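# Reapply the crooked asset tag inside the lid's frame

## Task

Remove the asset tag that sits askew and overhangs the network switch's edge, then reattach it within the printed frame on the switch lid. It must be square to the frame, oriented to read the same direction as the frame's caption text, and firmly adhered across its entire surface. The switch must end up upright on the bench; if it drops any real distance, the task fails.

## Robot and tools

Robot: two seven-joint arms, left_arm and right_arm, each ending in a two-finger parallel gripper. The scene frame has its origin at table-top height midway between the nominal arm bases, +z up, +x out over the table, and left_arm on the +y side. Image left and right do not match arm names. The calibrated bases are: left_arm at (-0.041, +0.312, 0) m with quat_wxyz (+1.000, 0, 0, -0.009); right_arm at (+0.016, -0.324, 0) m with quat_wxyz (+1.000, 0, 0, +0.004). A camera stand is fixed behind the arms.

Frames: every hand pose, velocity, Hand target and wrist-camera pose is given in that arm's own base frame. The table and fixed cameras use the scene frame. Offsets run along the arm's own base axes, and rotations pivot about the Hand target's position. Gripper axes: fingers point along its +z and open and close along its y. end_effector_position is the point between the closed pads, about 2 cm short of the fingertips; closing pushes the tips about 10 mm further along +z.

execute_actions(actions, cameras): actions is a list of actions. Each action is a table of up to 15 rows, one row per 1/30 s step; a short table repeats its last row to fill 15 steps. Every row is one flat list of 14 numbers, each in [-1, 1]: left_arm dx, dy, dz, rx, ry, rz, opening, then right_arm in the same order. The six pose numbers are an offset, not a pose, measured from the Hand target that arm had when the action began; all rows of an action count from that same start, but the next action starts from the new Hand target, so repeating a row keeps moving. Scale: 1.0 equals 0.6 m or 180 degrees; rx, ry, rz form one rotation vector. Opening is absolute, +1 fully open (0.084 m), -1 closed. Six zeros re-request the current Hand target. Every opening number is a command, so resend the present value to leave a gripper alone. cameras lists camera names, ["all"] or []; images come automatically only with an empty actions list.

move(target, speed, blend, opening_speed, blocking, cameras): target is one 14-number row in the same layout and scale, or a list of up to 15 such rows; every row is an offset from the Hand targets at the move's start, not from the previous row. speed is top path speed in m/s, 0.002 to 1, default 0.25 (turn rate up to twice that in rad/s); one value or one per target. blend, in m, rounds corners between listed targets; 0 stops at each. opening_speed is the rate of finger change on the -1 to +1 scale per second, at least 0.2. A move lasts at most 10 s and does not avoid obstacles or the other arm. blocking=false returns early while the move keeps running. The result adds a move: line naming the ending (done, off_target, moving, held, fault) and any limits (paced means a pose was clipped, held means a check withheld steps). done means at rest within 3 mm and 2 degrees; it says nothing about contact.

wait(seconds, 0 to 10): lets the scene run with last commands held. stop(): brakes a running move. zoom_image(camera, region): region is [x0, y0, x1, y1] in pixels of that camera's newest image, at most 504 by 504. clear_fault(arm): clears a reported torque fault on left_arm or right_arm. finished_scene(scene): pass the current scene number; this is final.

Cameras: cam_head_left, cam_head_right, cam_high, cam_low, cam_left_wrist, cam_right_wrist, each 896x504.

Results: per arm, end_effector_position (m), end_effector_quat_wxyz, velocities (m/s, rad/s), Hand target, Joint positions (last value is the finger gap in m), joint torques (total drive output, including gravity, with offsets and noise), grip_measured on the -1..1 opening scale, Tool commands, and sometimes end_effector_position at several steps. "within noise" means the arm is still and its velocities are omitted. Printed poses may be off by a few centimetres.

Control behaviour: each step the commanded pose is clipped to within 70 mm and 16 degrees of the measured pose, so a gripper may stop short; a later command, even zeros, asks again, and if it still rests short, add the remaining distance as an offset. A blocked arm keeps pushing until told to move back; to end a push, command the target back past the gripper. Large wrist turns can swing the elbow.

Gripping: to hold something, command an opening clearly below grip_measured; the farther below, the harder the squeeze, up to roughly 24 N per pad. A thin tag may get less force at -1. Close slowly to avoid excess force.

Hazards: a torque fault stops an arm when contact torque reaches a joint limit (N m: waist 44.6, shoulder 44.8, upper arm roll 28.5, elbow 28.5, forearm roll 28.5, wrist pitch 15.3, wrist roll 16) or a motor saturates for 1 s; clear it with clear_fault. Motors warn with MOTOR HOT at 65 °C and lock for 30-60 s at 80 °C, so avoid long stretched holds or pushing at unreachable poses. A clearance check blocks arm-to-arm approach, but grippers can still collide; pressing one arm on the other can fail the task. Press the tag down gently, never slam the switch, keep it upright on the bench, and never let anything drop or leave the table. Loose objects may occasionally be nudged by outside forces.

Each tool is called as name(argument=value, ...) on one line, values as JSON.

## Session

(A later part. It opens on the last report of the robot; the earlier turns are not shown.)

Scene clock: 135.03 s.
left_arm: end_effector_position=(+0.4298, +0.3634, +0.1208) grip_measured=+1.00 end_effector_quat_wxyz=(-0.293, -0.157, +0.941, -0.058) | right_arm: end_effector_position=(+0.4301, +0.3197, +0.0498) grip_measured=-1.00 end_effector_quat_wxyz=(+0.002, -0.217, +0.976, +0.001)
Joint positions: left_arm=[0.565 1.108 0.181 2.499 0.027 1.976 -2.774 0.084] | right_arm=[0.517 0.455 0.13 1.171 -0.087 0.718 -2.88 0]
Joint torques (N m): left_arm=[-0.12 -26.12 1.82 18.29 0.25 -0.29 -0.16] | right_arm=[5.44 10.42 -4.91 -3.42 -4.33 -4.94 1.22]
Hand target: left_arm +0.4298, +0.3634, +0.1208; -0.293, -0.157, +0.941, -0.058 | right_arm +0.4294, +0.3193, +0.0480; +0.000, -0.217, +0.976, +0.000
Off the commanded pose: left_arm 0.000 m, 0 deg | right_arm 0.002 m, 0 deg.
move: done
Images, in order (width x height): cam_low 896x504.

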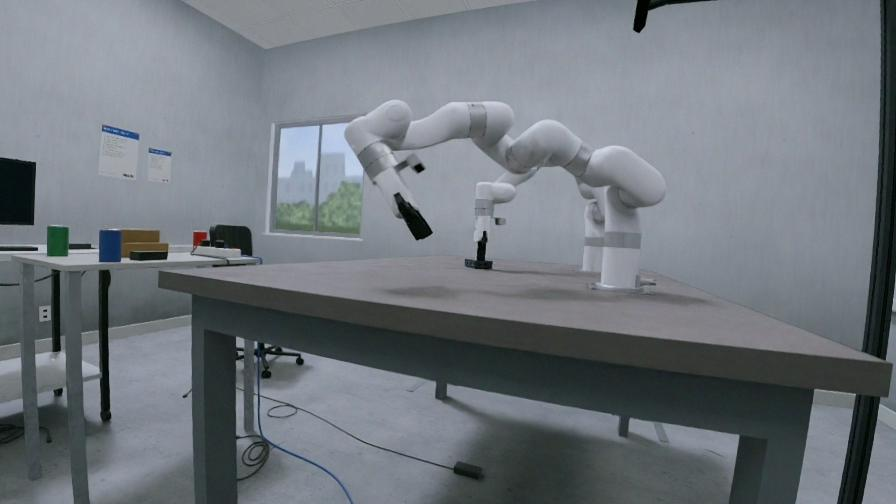

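move(target=[[0,0,0,0,0,0,1,0,0,0.187,0,0,0,-1],[0,0,0,0,0,0,1,0.128,-0.244,0.187,0.2517,0.1174,0,-0.62],[0,0,0,0,0,0,1,0.128,-0.244,0.0575,0.2517,0.1174,0,-0.62]], speed=[0.15,0.25,0.12], blend=[0.03,0.02,0], cameras=["all"])

zoom_image(camera="cam_high", region=[390, 260, 500, 370])

zoom_image(camera="cam_low", region=[430, 210, 530, 285])

zoom_image(camera="cam_head_left", region=[390, 250, 490, 350])

Scene clock: 151.20 s.
left_arm: end_effector_position=(+0.4298, +0.3634, +0.1208) grip_measured=+1.00 end_effector_quat_wxyz=(-0.293, -0.157, +0.941, -0.058) | right_arm: end_effector_position=(+0.5062, +0.1729, +0.0825) grip_measured=-0.64 end_effector_quat_wxyz=(-0.091, -0.197, +0.885, +0.413)
Joint positions: left_arm=[0.565 1.108 0.181 2.499 0.027 1.976 -2.774 0.084] | right_arm=[-0.076 0.67 0.117 1.48 0.737 1.32 -3.93 0.016]
Joint torques (N m): left_arm=[0.06 -25.99 1.51 18.26 0.07 -0.37 -0.09] | right_arm=[6.05 -17.32 2.79 16.19 4.96 -1.67 -0.86]
Hand target: left_arm +0.4298, +0.3634, +0.1208; -0.293, -0.157, +0.941, -0.058 | right_arm +0.5062, +0.1729, +0.0825; -0.091, -0.197, +0.885, +0.413
Off the commanded pose: left_arm 0.000 m, 0 deg | right_arm 0.000 m, 0 deg.
move: done; blend cut to 0 m at target 2

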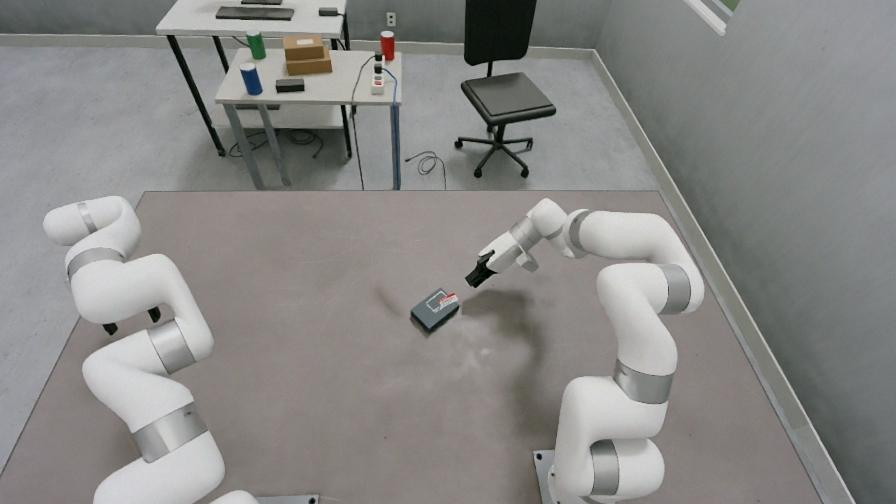

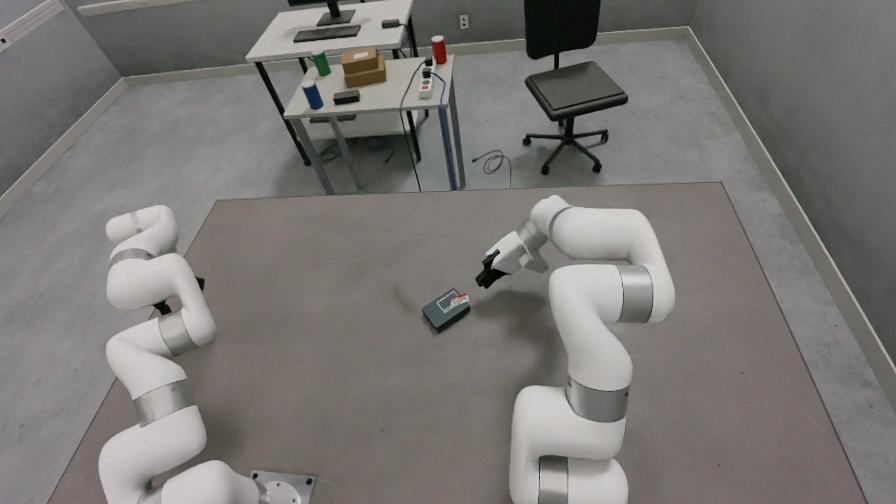

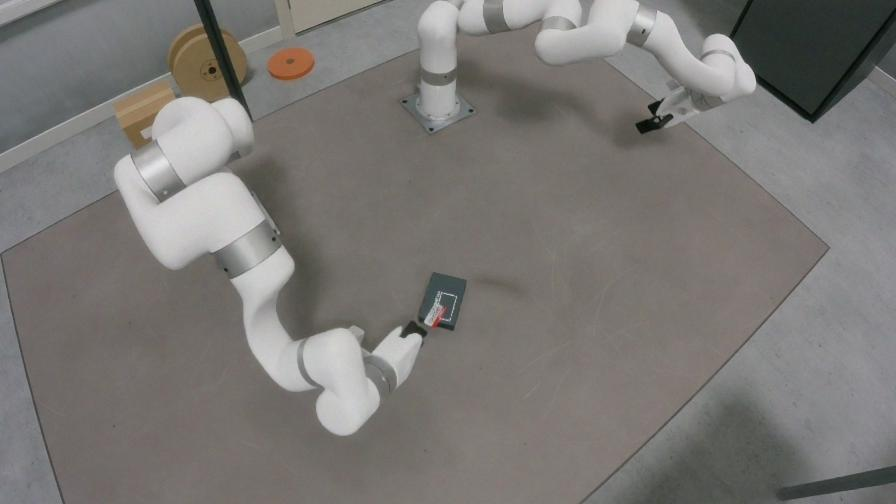

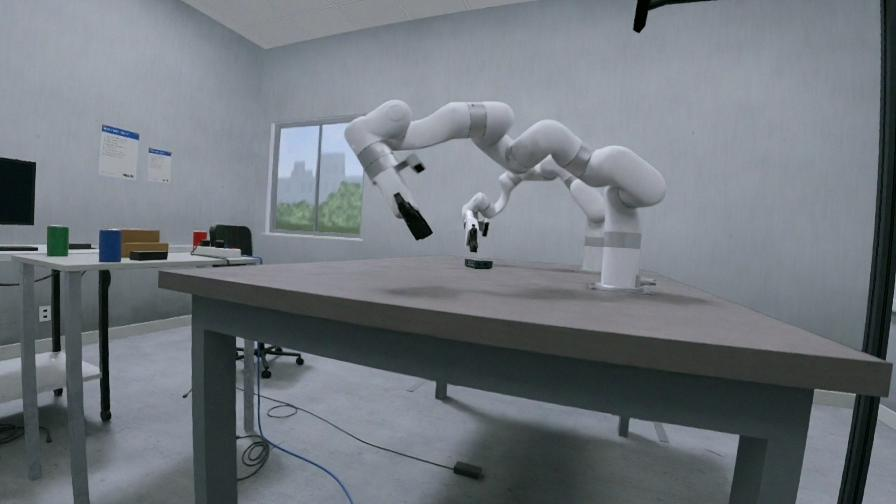

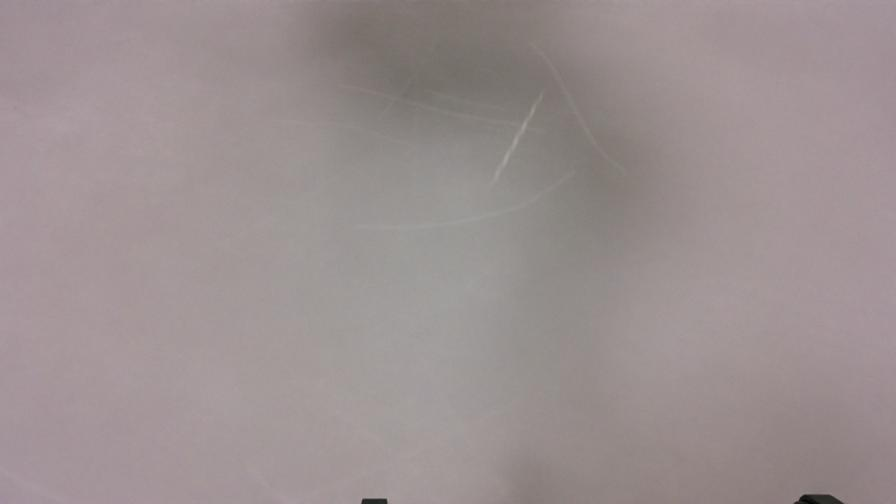

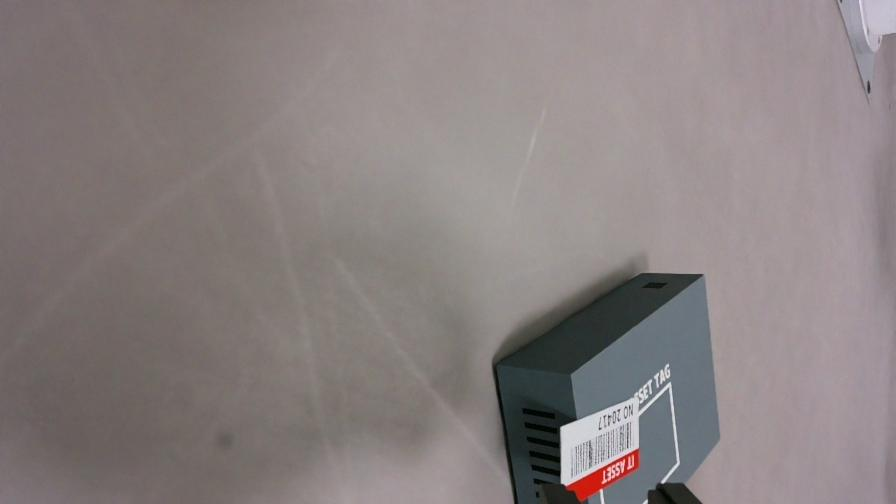

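Scaled by 4.582 from the camera's 896x504 image, which has a finer 1280x720 frame.

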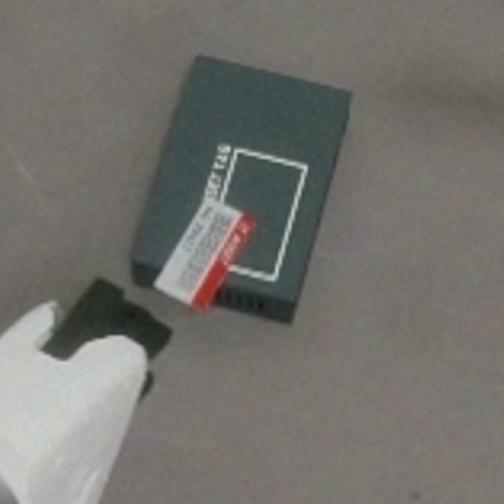

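Scaled by 5.040 from the camera's 896x504 image, which has a finer 1280x720 frame.

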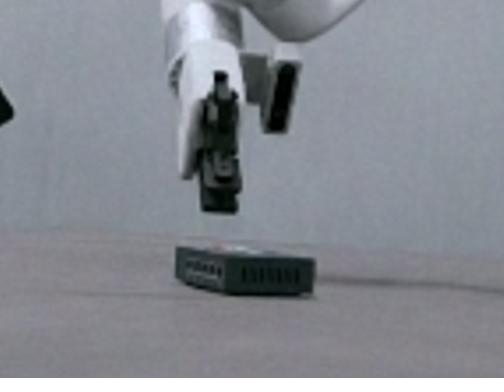

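Scaled by 5.040 from the camera's 896x504 image, which has a finer 1280x720 frame.

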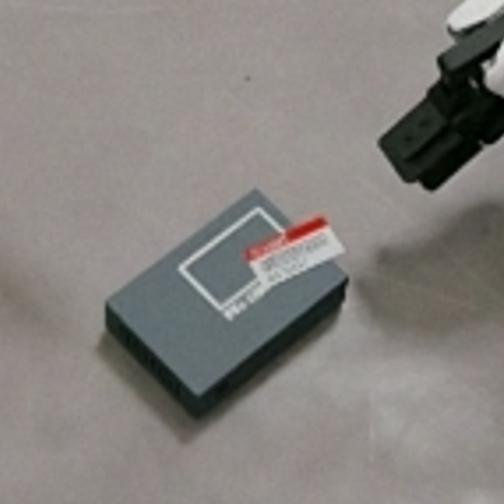

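move(target=[0,0,0,0,0,0,1,-0.0243,0.0521,-0.0482,0,0,0,-0.62], speed=0.06, cameras=["cam_right_wrist","cam_low","cam_high","cam_head_left"])

zoom_image(camera="cam_high", region=[400, 270, 480, 350])

zoom_image(camera="cam_low", region=[450, 230, 510, 275])

zoom_image(camera="cam_head_left", region=[400, 270, 480, 350])

zoom_image(camera="cam_right_wrist", region=[440, 300, 740, 504])

Scene clock: 157.40 s.
left_arm: end_effector_position=(+0.4298, +0.3634, +0.1208) grip_measured=+1.00 end_effector_quat_wxyz=(-0.293, -0.157, +0.941, -0.058) | right_arm: end_effector_position=(+0.4917, +0.2041, +0.0536) grip_measured=-0.64 end_effector_quat_wxyz=(-0.091, -0.197, +0.885, +0.413)
Joint positions: left_arm=[0.565 1.108 0.181 2.499 0.027 1.976 -2.774 0.084] | right_arm=[-0.034 0.69 0.141 1.415 0.774 1.22 -3.952 0.016]
Joint torques (N m): left_arm=[0.03 -26.03 1.48 18.47 0.09 -0.35 -0.06] | right_arm=[5.66 -17.09 5.5 11.24 4.88 -1.57 -0.83]
Hand target: left_arm +0.4298, +0.3634, +0.1208; -0.293, -0.157, +0.941, -0.058 | right_arm +0.4916, +0.2042, +0.0536; -0.091, -0.197, +0.885, +0.413
Off the commanded pose: left_arm 0.000 m, 0 deg | right_arm 0.000 m, 0 deg.
move: done
Images, in order (width x height): cam_head_left 896x504, cam_high 896x504, cam_low 896x504, cam_right_wrist 896x504.

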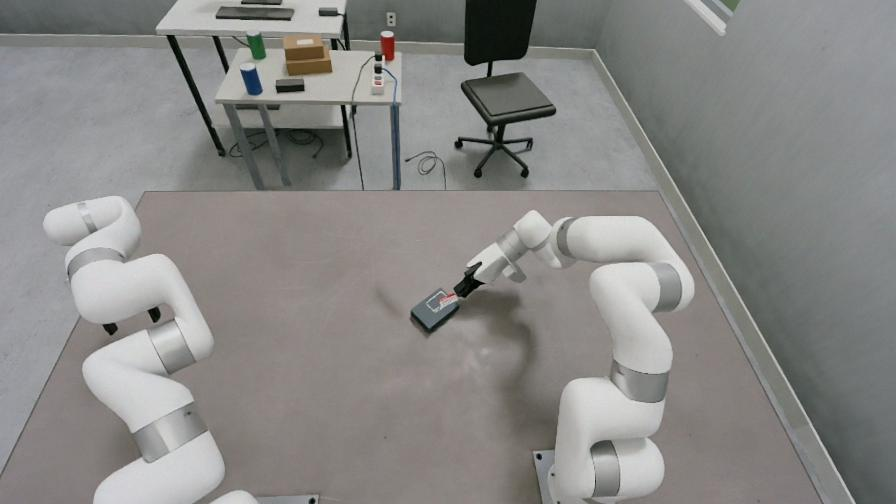

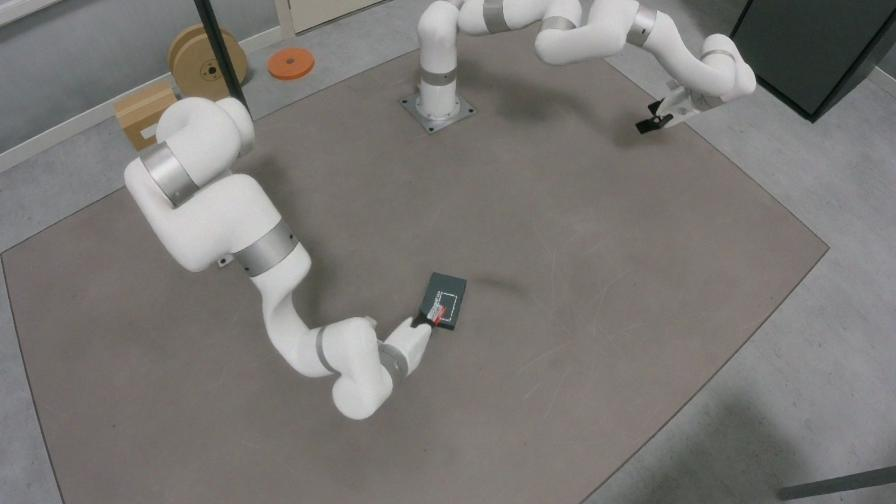

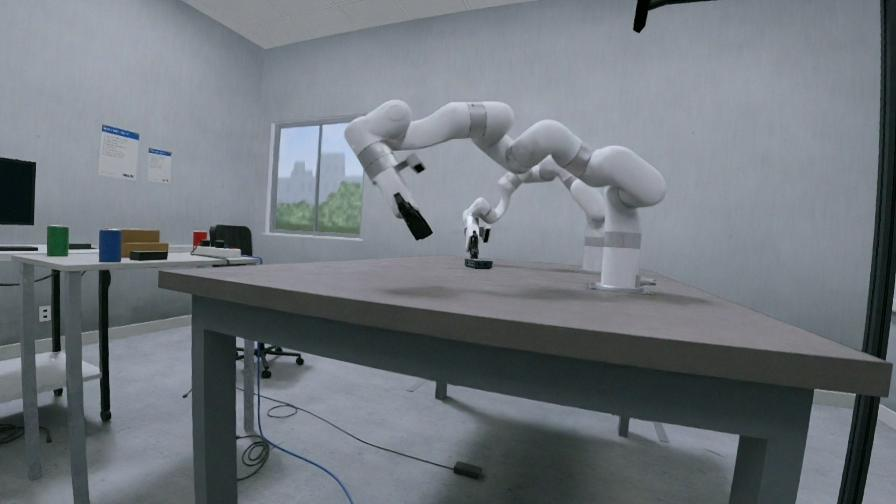

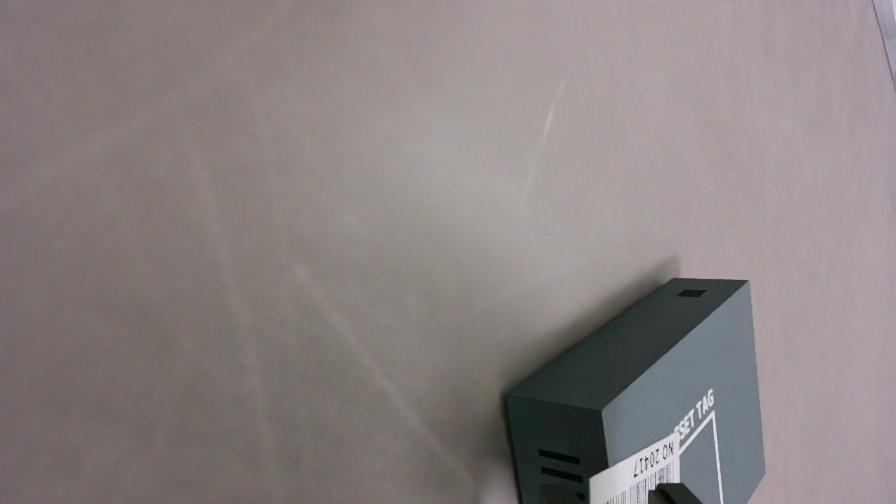

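Scaled by 6.300 from the camera's 896x504 image, which has a finer 1280x720 frame.

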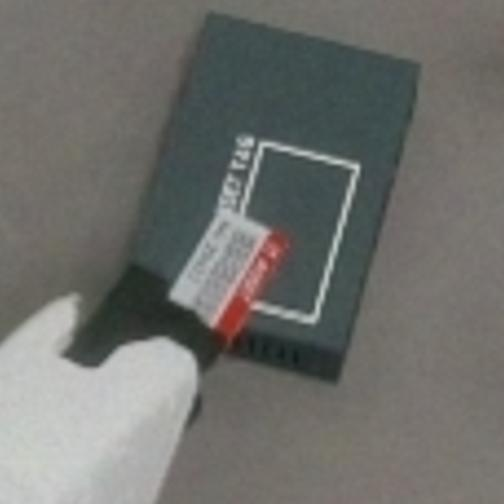

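Scaled by 8.400 from the camera's 896x504 image, which has a finer 1280x720 frame.

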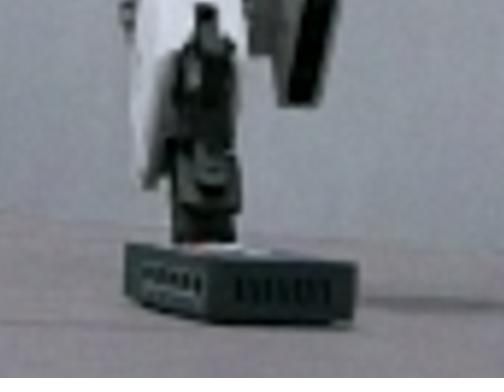

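Scaled by 6.300 from the camera's 896x504 image, which has a finer 1280x720 frame.

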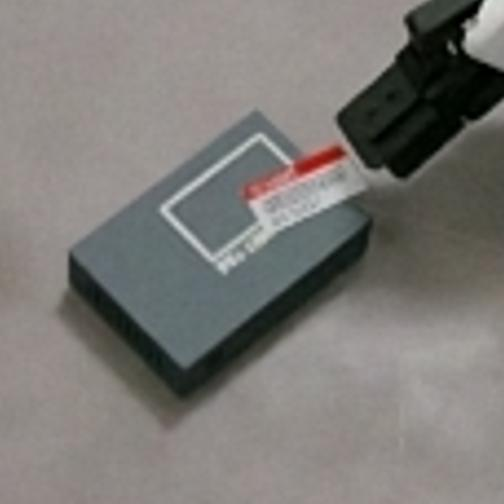

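Scaled by 1.680 from the camera's 896x504 image, which has a finer 1280x720 frame.

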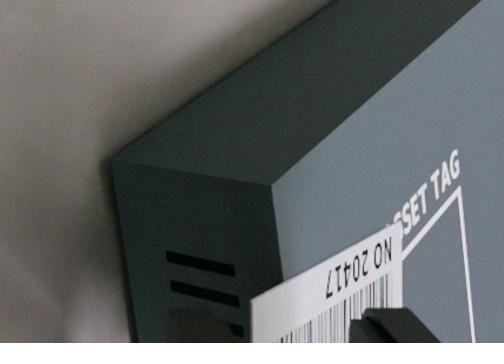

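move(target=[0,0,0,0,0,0,1,-0.0081,0.0174,-0.0161,0,0,0,-0.62], speed=0.03, cameras=["cam_right_wrist","cam_low","cam_high","cam_head_left"])

zoom_image(camera="cam_high", region=[400, 270, 480, 350])

zoom_image(camera="cam_head_left", region=[400, 270, 480, 350])

zoom_image(camera="cam_right_wrist", region=[440, 300, 740, 504])

Scene clock: 165.53 s.
left_arm: end_effector_position=(+0.4298, +0.3634, +0.1208) grip_measured=+1.00 end_effector_quat_wxyz=(-0.293, -0.157, +0.941, -0.058) | right_arm: end_effector_position=(+0.4868, +0.2146, +0.0439) grip_measured=-0.64 end_effector_quat_wxyz=(-0.091, -0.197, +0.885, +0.413)
Joint positions: left_arm=[0.565 1.108 0.181 2.499 0.027 1.976 -2.774 0.084] | right_arm=[-0.019 0.699 0.149 1.398 0.788 1.187 -3.96 0.016]
Joint torques (N m): left_arm=[-0.07 -25.88 1.56 18.36 -0.09 -0.36 -0.12] | right_arm=[5.87 -17.21 5.61 11.17 4.81 -1.77 -0.84]
Hand target: left_arm +0.4298, +0.3634, +0.1208; -0.293, -0.157, +0.941, -0.058 | right_arm +0.4868, +0.2146, +0.0439; -0.091, -0.197, +0.885, +0.413
Off the commanded pose: left_arm 0.000 m, 0 deg | right_arm 0.000 m, 0 deg.
move: done
Images, in order (width x height): cam_head_left 896x504, cam_high 896x504, cam_low 896x504, cam_right_wrist 896x504.

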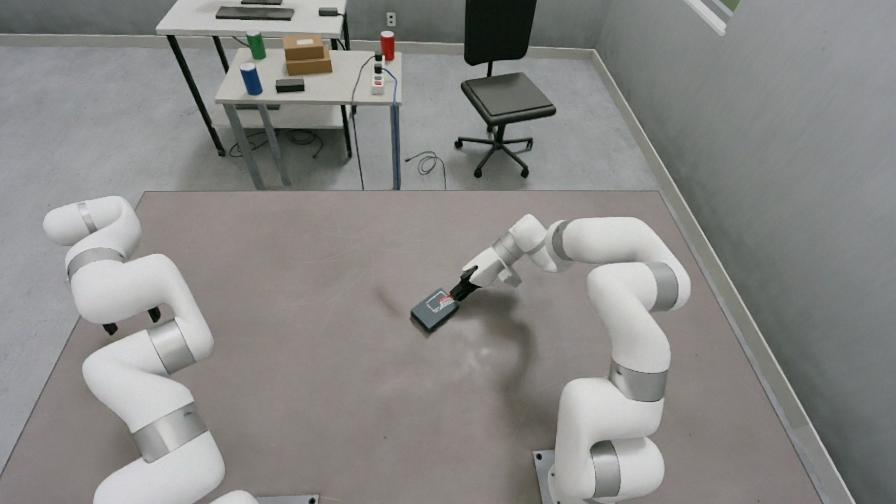

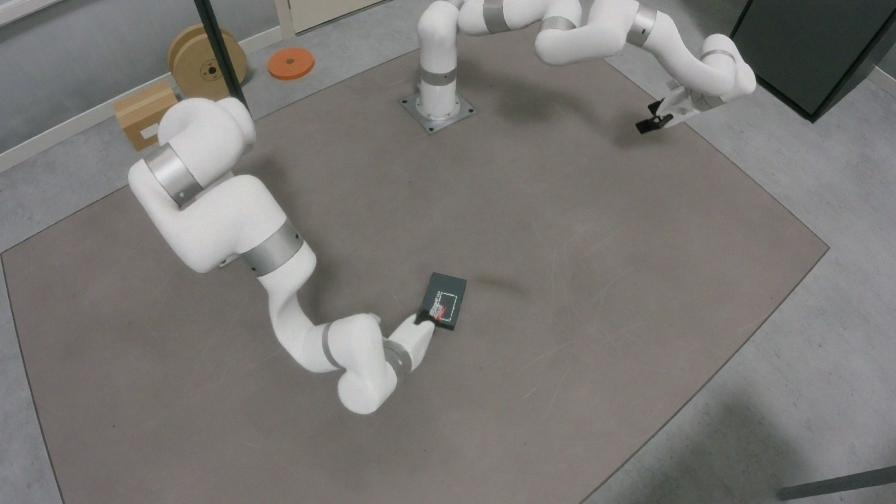

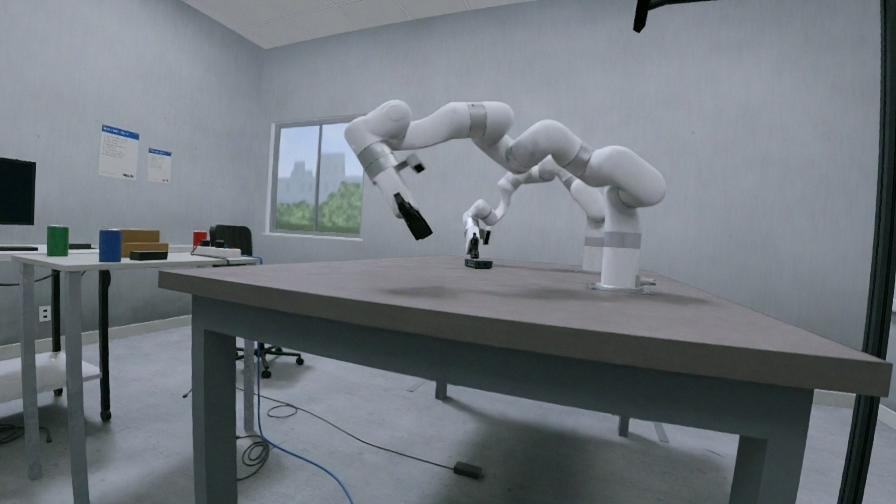

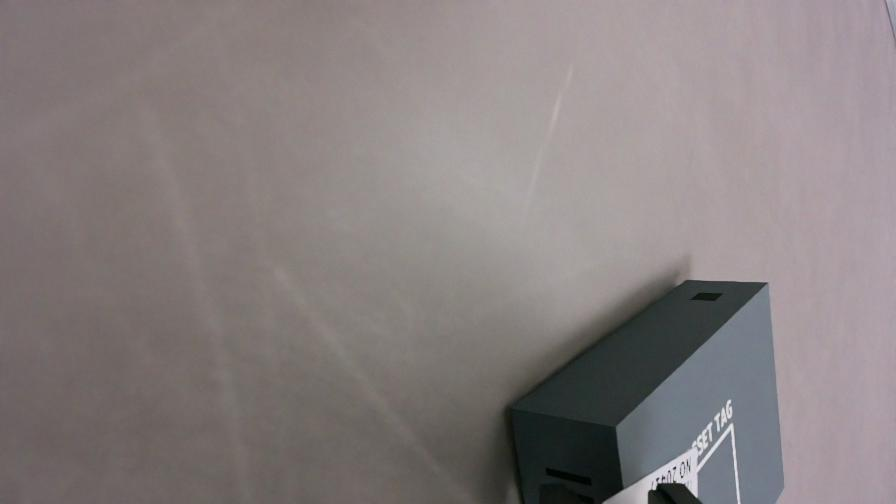

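Scaled by 6.300 from the camera's 896x504 image, which has a finer 1280x720 frame.

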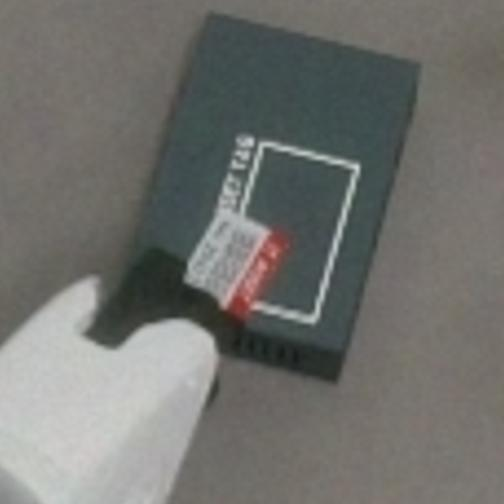

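Scaled by 6.300 from the camera's 896x504 image, which has a finer 1280x720 frame.

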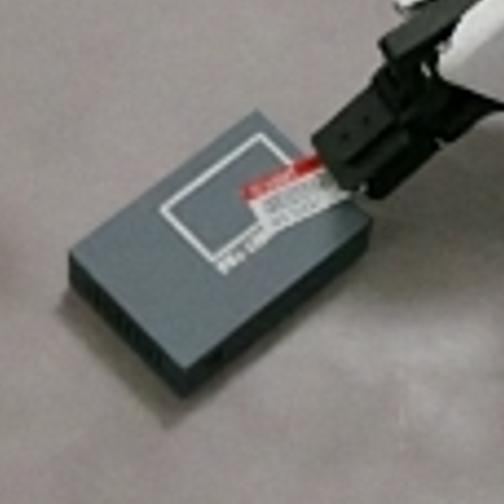

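Scaled by 1.680 from the camera's 896x504 image, which has a finer 1280x720 frame.

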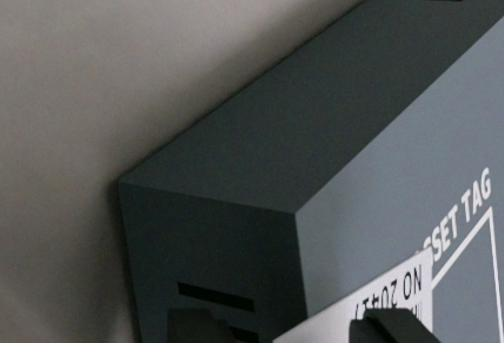

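move(target=[0,0,0,0,0,0,1,0,0,0,0,0,0,-1], opening_speed=0.3, cameras=["cam_right_wrist","cam_head_left","cam_low"])

zoom_image(camera="cam_head_left", region=[400, 270, 480, 350])

zoom_image(camera="cam_right_wrist", region=[440, 300, 740, 504])

Scene clock: 169.93 s.
left_arm: end_effector_position=(+0.4298, +0.3634, +0.1208) grip_measured=+1.00 end_effector_quat_wxyz=(-0.293, -0.157, +0.941, -0.058) | right_arm: end_effector_position=(+0.4867, +0.2147, +0.0439) grip_measured=-1.00 end_effector_quat_wxyz=(-0.091, -0.197, +0.885, +0.413)
Joint positions: left_arm=[0.565 1.108 0.181 2.499 0.027 1.976 -2.774 0.084] | right_arm=[-0.019 0.699 0.15 1.398 0.788 1.187 -3.96 0]
Joint torques (N m): left_arm=[-0.04 -25.87 1.37 18.62 -0.27 -0.36 -0.05] | right_arm=[1.29 -17.22 1.26 11.59 3.16 -1.28 -0.83]
Hand target: left_arm +0.4298, +0.3634, +0.1208; -0.293, -0.157, +0.941, -0.058 | right_arm +0.4868, +0.2146, +0.0439; -0.091, -0.197, +0.885, +0.413
Off the commanded pose: left_arm 0.000 m, 0 deg | right_arm 0.000 m, 0 deg.
move: done
Images, in order (width x height): cam_head_left 896x504, cam_low 896x504, cam_right_wrist 896x504.

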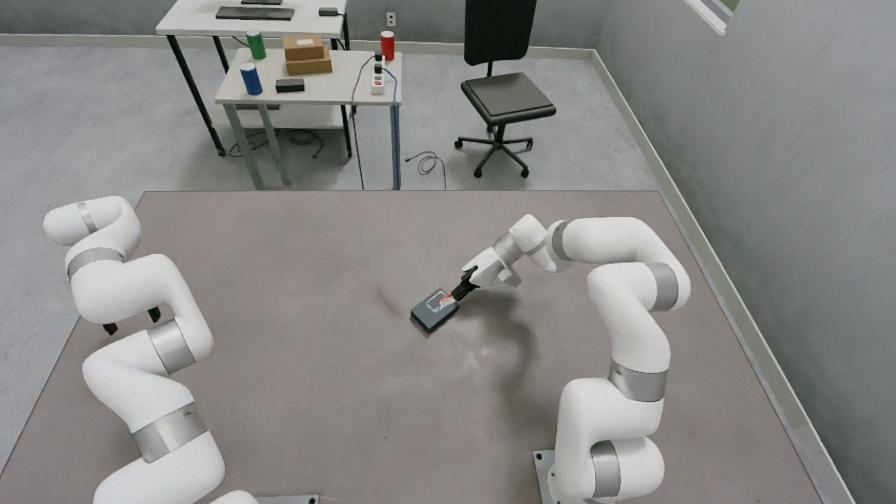

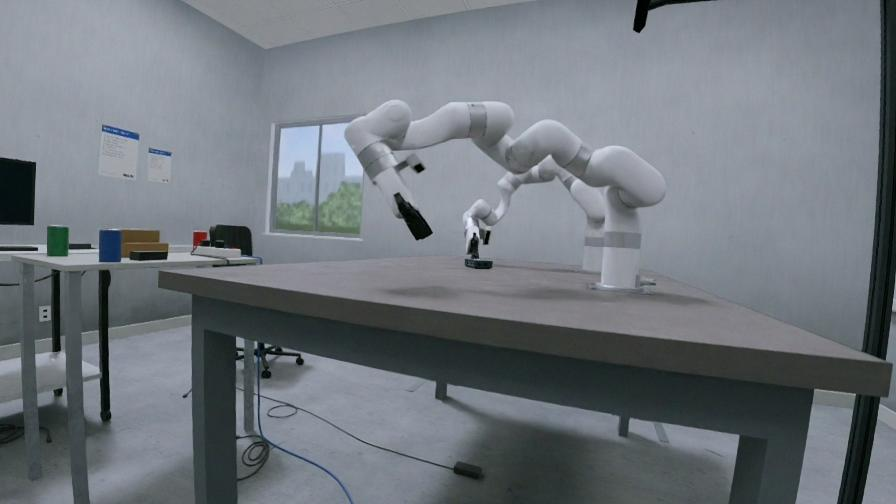

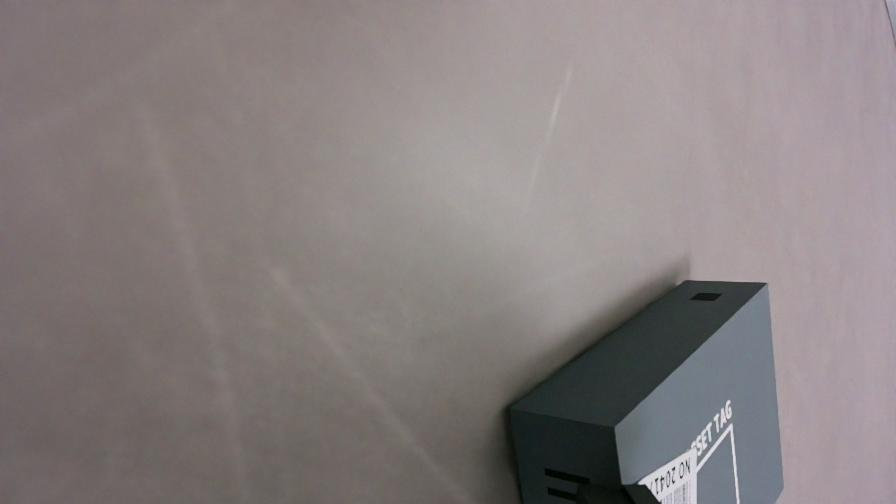

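Scaled by 6.300 from the camera's 896x504 image, which has a finer 1280x720 frame.

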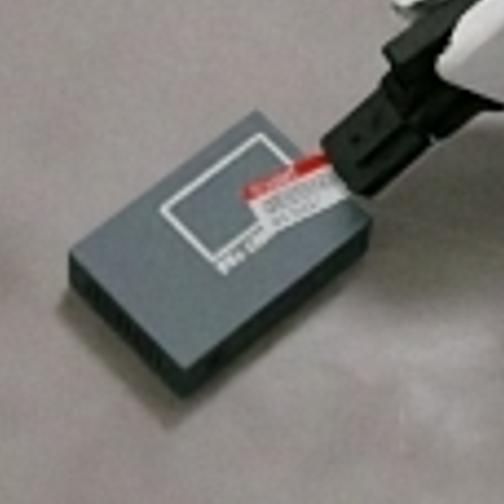

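Scaled by 1.680 from the camera's 896x504 image, which has a finer 1280x720 frame.

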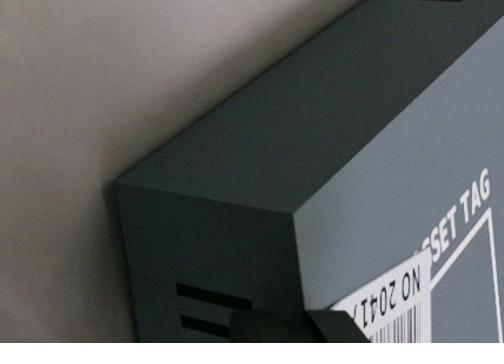

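move(target=[[0,0,0,0,0,0,1,-0.0035,0.0075,0.025,0,0,0,-1],[0,0,0,0,0,0,1,-0.012,0.026,0.05,0,0,0,-1]], speed=0.02, blend=[0.005,0], cameras=["cam_right_wrist","cam_head_left","cam_low"])

zoom_image(camera="cam_head_left", region=[400, 260, 480, 340])

zoom_image(camera="cam_low", region=[450, 230, 510, 275])

zoom_image(camera="cam_right_wrist", region=[440, 300, 740, 504])

Scene clock: 176.57 s.
left_arm: end_effector_position=(+0.4298, +0.3634, +0.1208) grip_measured=+1.00 end_effector_quat_wxyz=(-0.293, -0.157, +0.941, -0.058) | right_arm: end_effector_position=(+0.4796, +0.2302, +0.0739) grip_measured=-1.00 end_effector_quat_wxyz=(-0.091, -0.197, +0.885, +0.413)
Joint positions: left_arm=[0.565 1.108 0.181 2.499 0.027 1.976 -2.774 0.084] | right_arm=[-0.004 0.623 0.162 1.361 0.797 1.198 -3.916 0]
Joint torques (N m): left_arm=[0.18 -25.96 1.34 18.79 -0.3 -0.33 -0.02] | right_arm=[6.49 -26.05 6.24 11.86 5.08 1.77 1.17]
Hand target: left_arm +0.4298, +0.3634, +0.1208; -0.293, -0.157, +0.941, -0.058 | right_arm +0.4796, +0.2302, +0.0739; -0.091, -0.197, +0.885, +0.413
Off the commanded pose: left_arm 0.000 m, 0 deg | right_arm 0.000 m, 0 deg.
move: done
Images, in order (width x height): cam_head_left 896x504, cam_low 896x504, cam_right_wrist 896x504.

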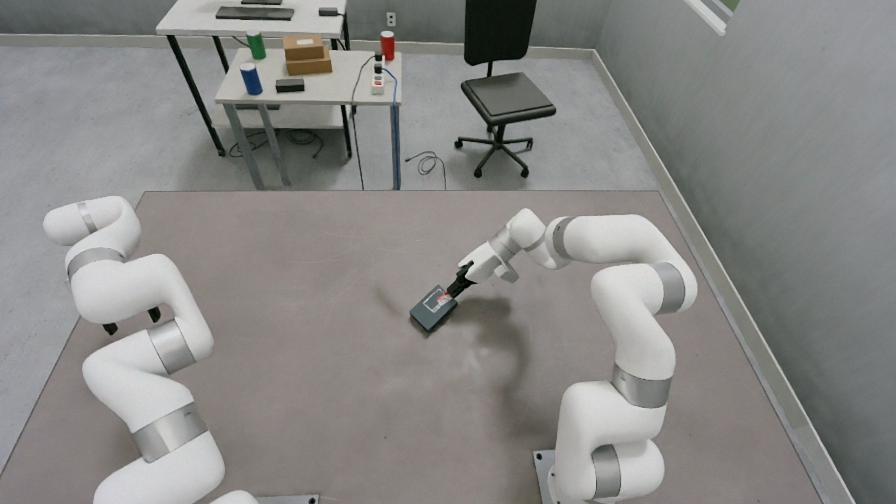

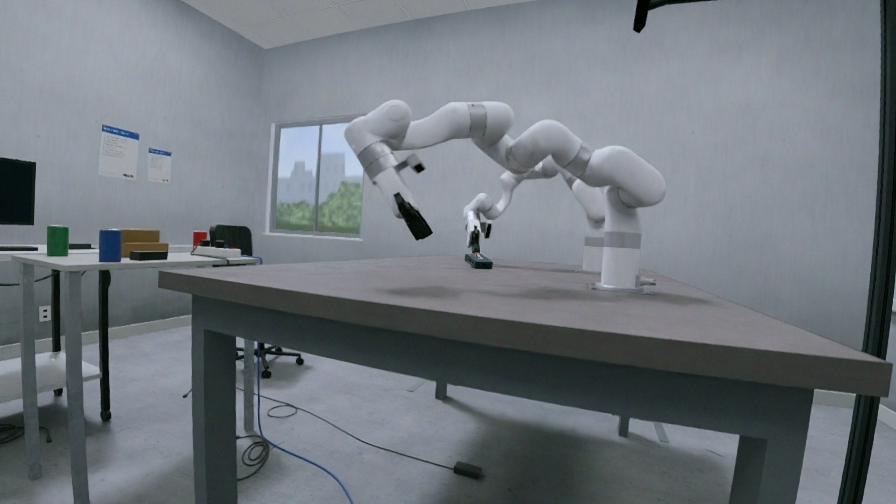

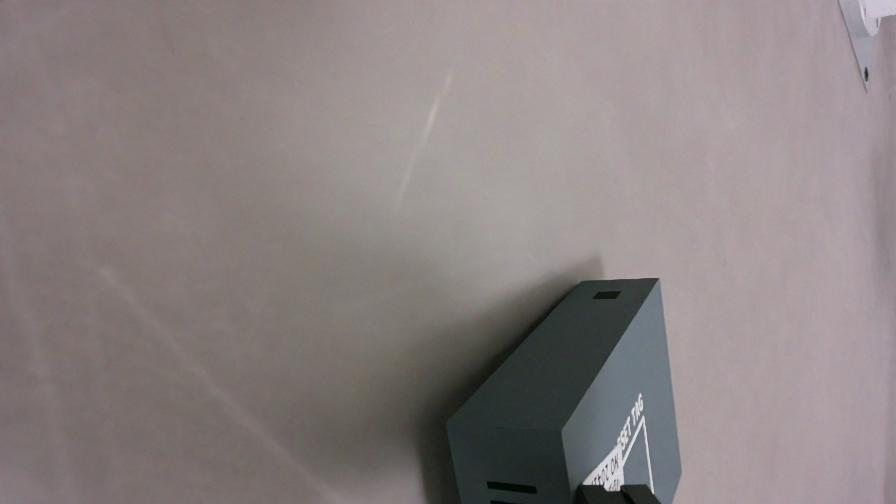

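Scaled by 6.300 from the camera's 896x504 image, which has a finer 1280x720 frame.

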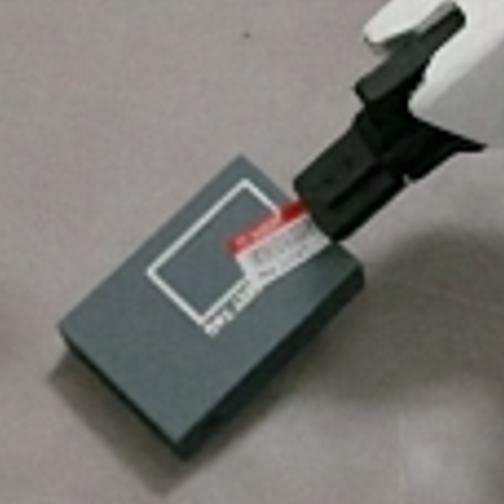

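Scaled by 8.400 from the camera's 896x504 image, which has a finer 1280x720 frame.

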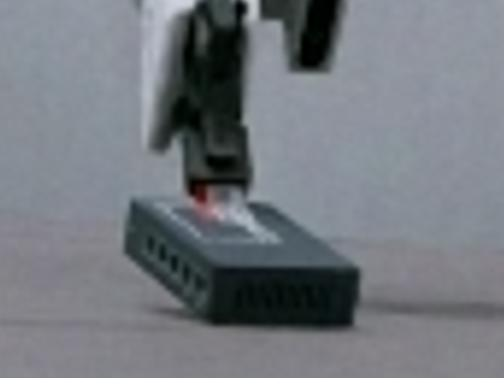

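Scaled by 1.680 from the camera's 896x504 image, which has a finer 1280x720 frame.

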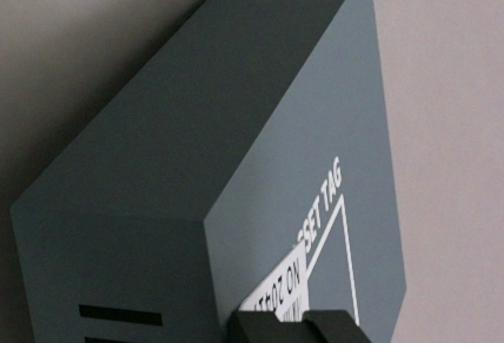

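move(target=[[0,0,0,0,0,0,1,0.0085,-0.0185,-0.025,0,0,0,-1],[0,0,0,0,0,0,1,0.012,-0.026,-0.049,0,0,0,-1]], speed=0.02, blend=[0.005,0], cameras=["cam_right_wrist","cam_head_left","cam_low","cam_high"])

zoom_image(camera="cam_head_left", region=[400, 260, 480, 340])

zoom_image(camera="cam_low", region=[450, 230, 510, 275])

Scene clock: 186.60 s.
left_arm: end_effector_position=(+0.4298, +0.3634, +0.1208) grip_measured=+1.00 end_effector_quat_wxyz=(-0.293, -0.157, +0.941, -0.058) | right_arm: end_effector_position=(+0.4867, +0.2147, +0.0445) grip_measured=-1.00 end_effector_quat_wxyz=(-0.091, -0.197, +0.885, +0.413)
Joint positions: left_arm=[0.565 1.108 0.181 2.499 0.027 1.976 -2.774 0.084] | right_arm=[-0.019 0.698 0.149 1.398 0.787 1.188 -3.959 0]
Joint torques (N m): left_arm=[-0.22 -25.81 1.12 18.61 -0.43 -0.37 -0.08] | right_arm=[-5.51 -17.34 0.07 15.53 -3.13 -1.62 -0.7]
Hand target: left_arm +0.4298, +0.3634, +0.1208; -0.293, -0.157, +0.941, -0.058 | right_arm +0.4868, +0.2146, +0.0445; -0.091, -0.197, +0.885, +0.413
Off the commanded pose: left_arm 0.000 m, 0 deg | right_arm 0.000 m, 0 deg.
move: done
Images, in order (width x height): cam_head_left 896x504, cam_high 896x504, cam_low 896x504, cam_right_wrist 896x504.

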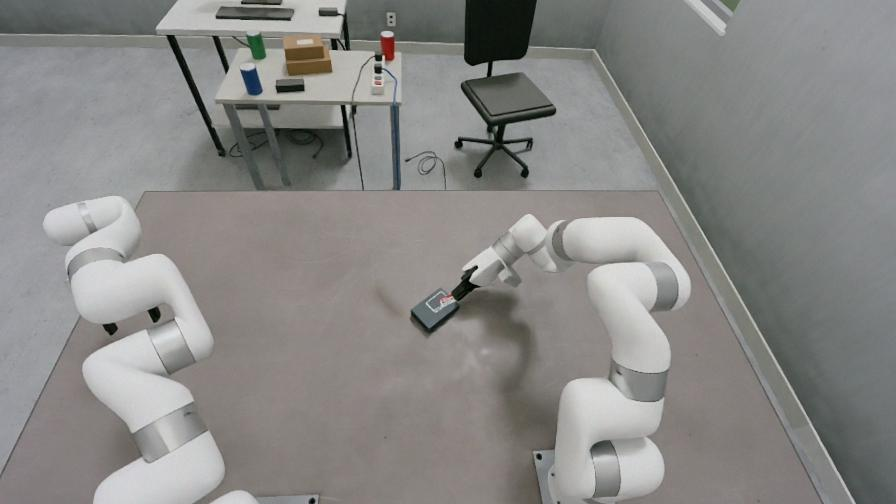

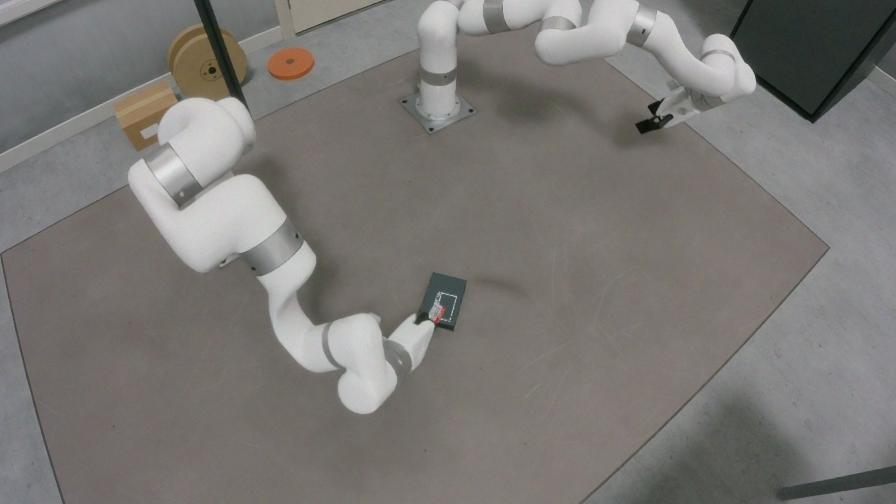

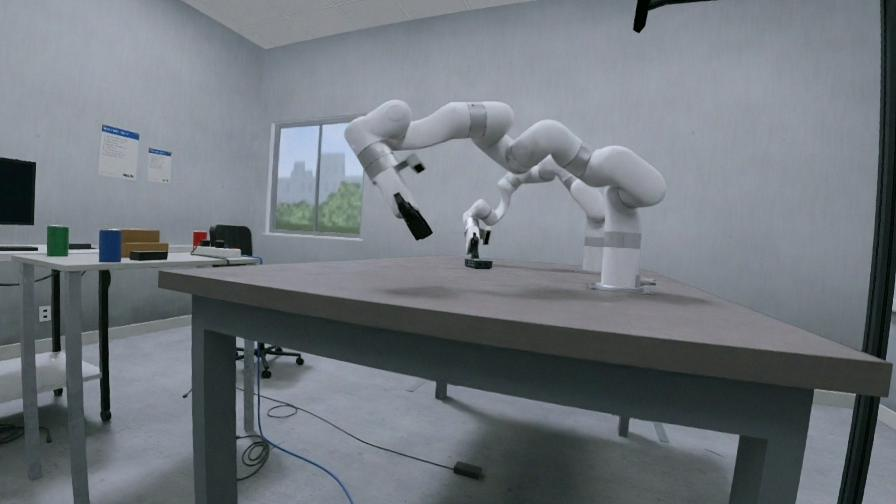

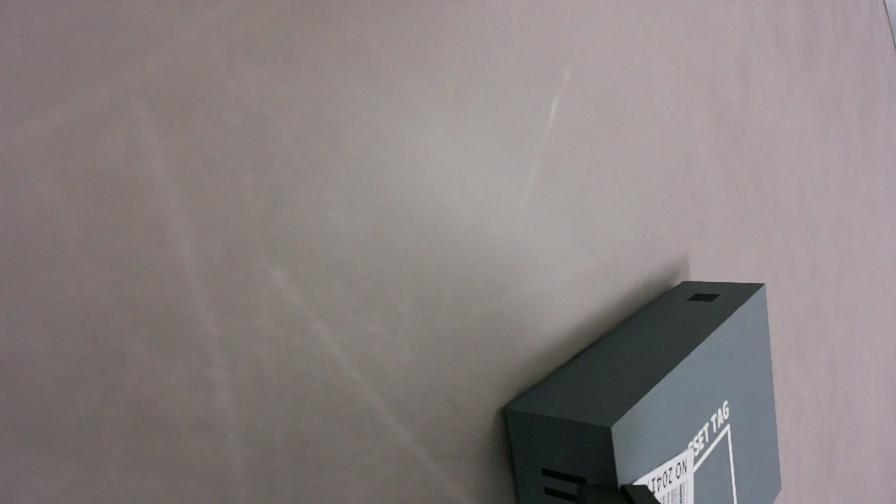

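Scaled by 6.300 from the camera's 896x504 image, which has a finer 1280x720 frame.

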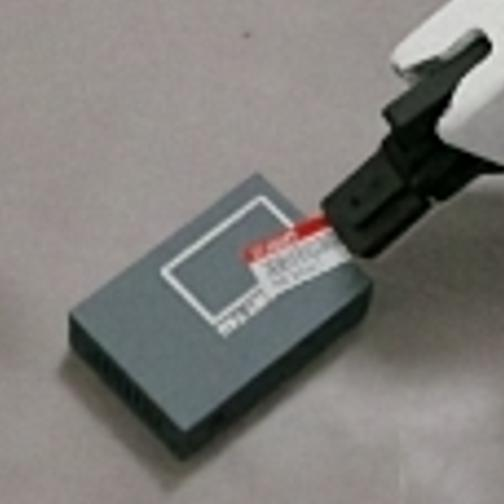

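Scaled by 8.400 from the camera's 896x504 image, which has a finer 1280x720 frame.

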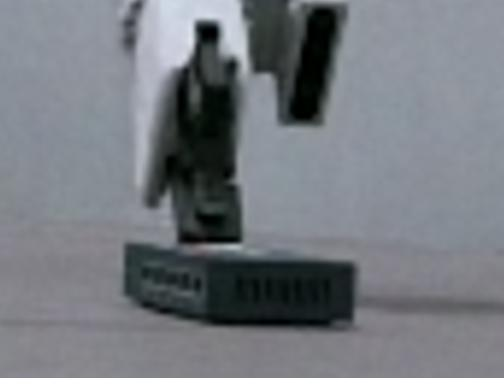

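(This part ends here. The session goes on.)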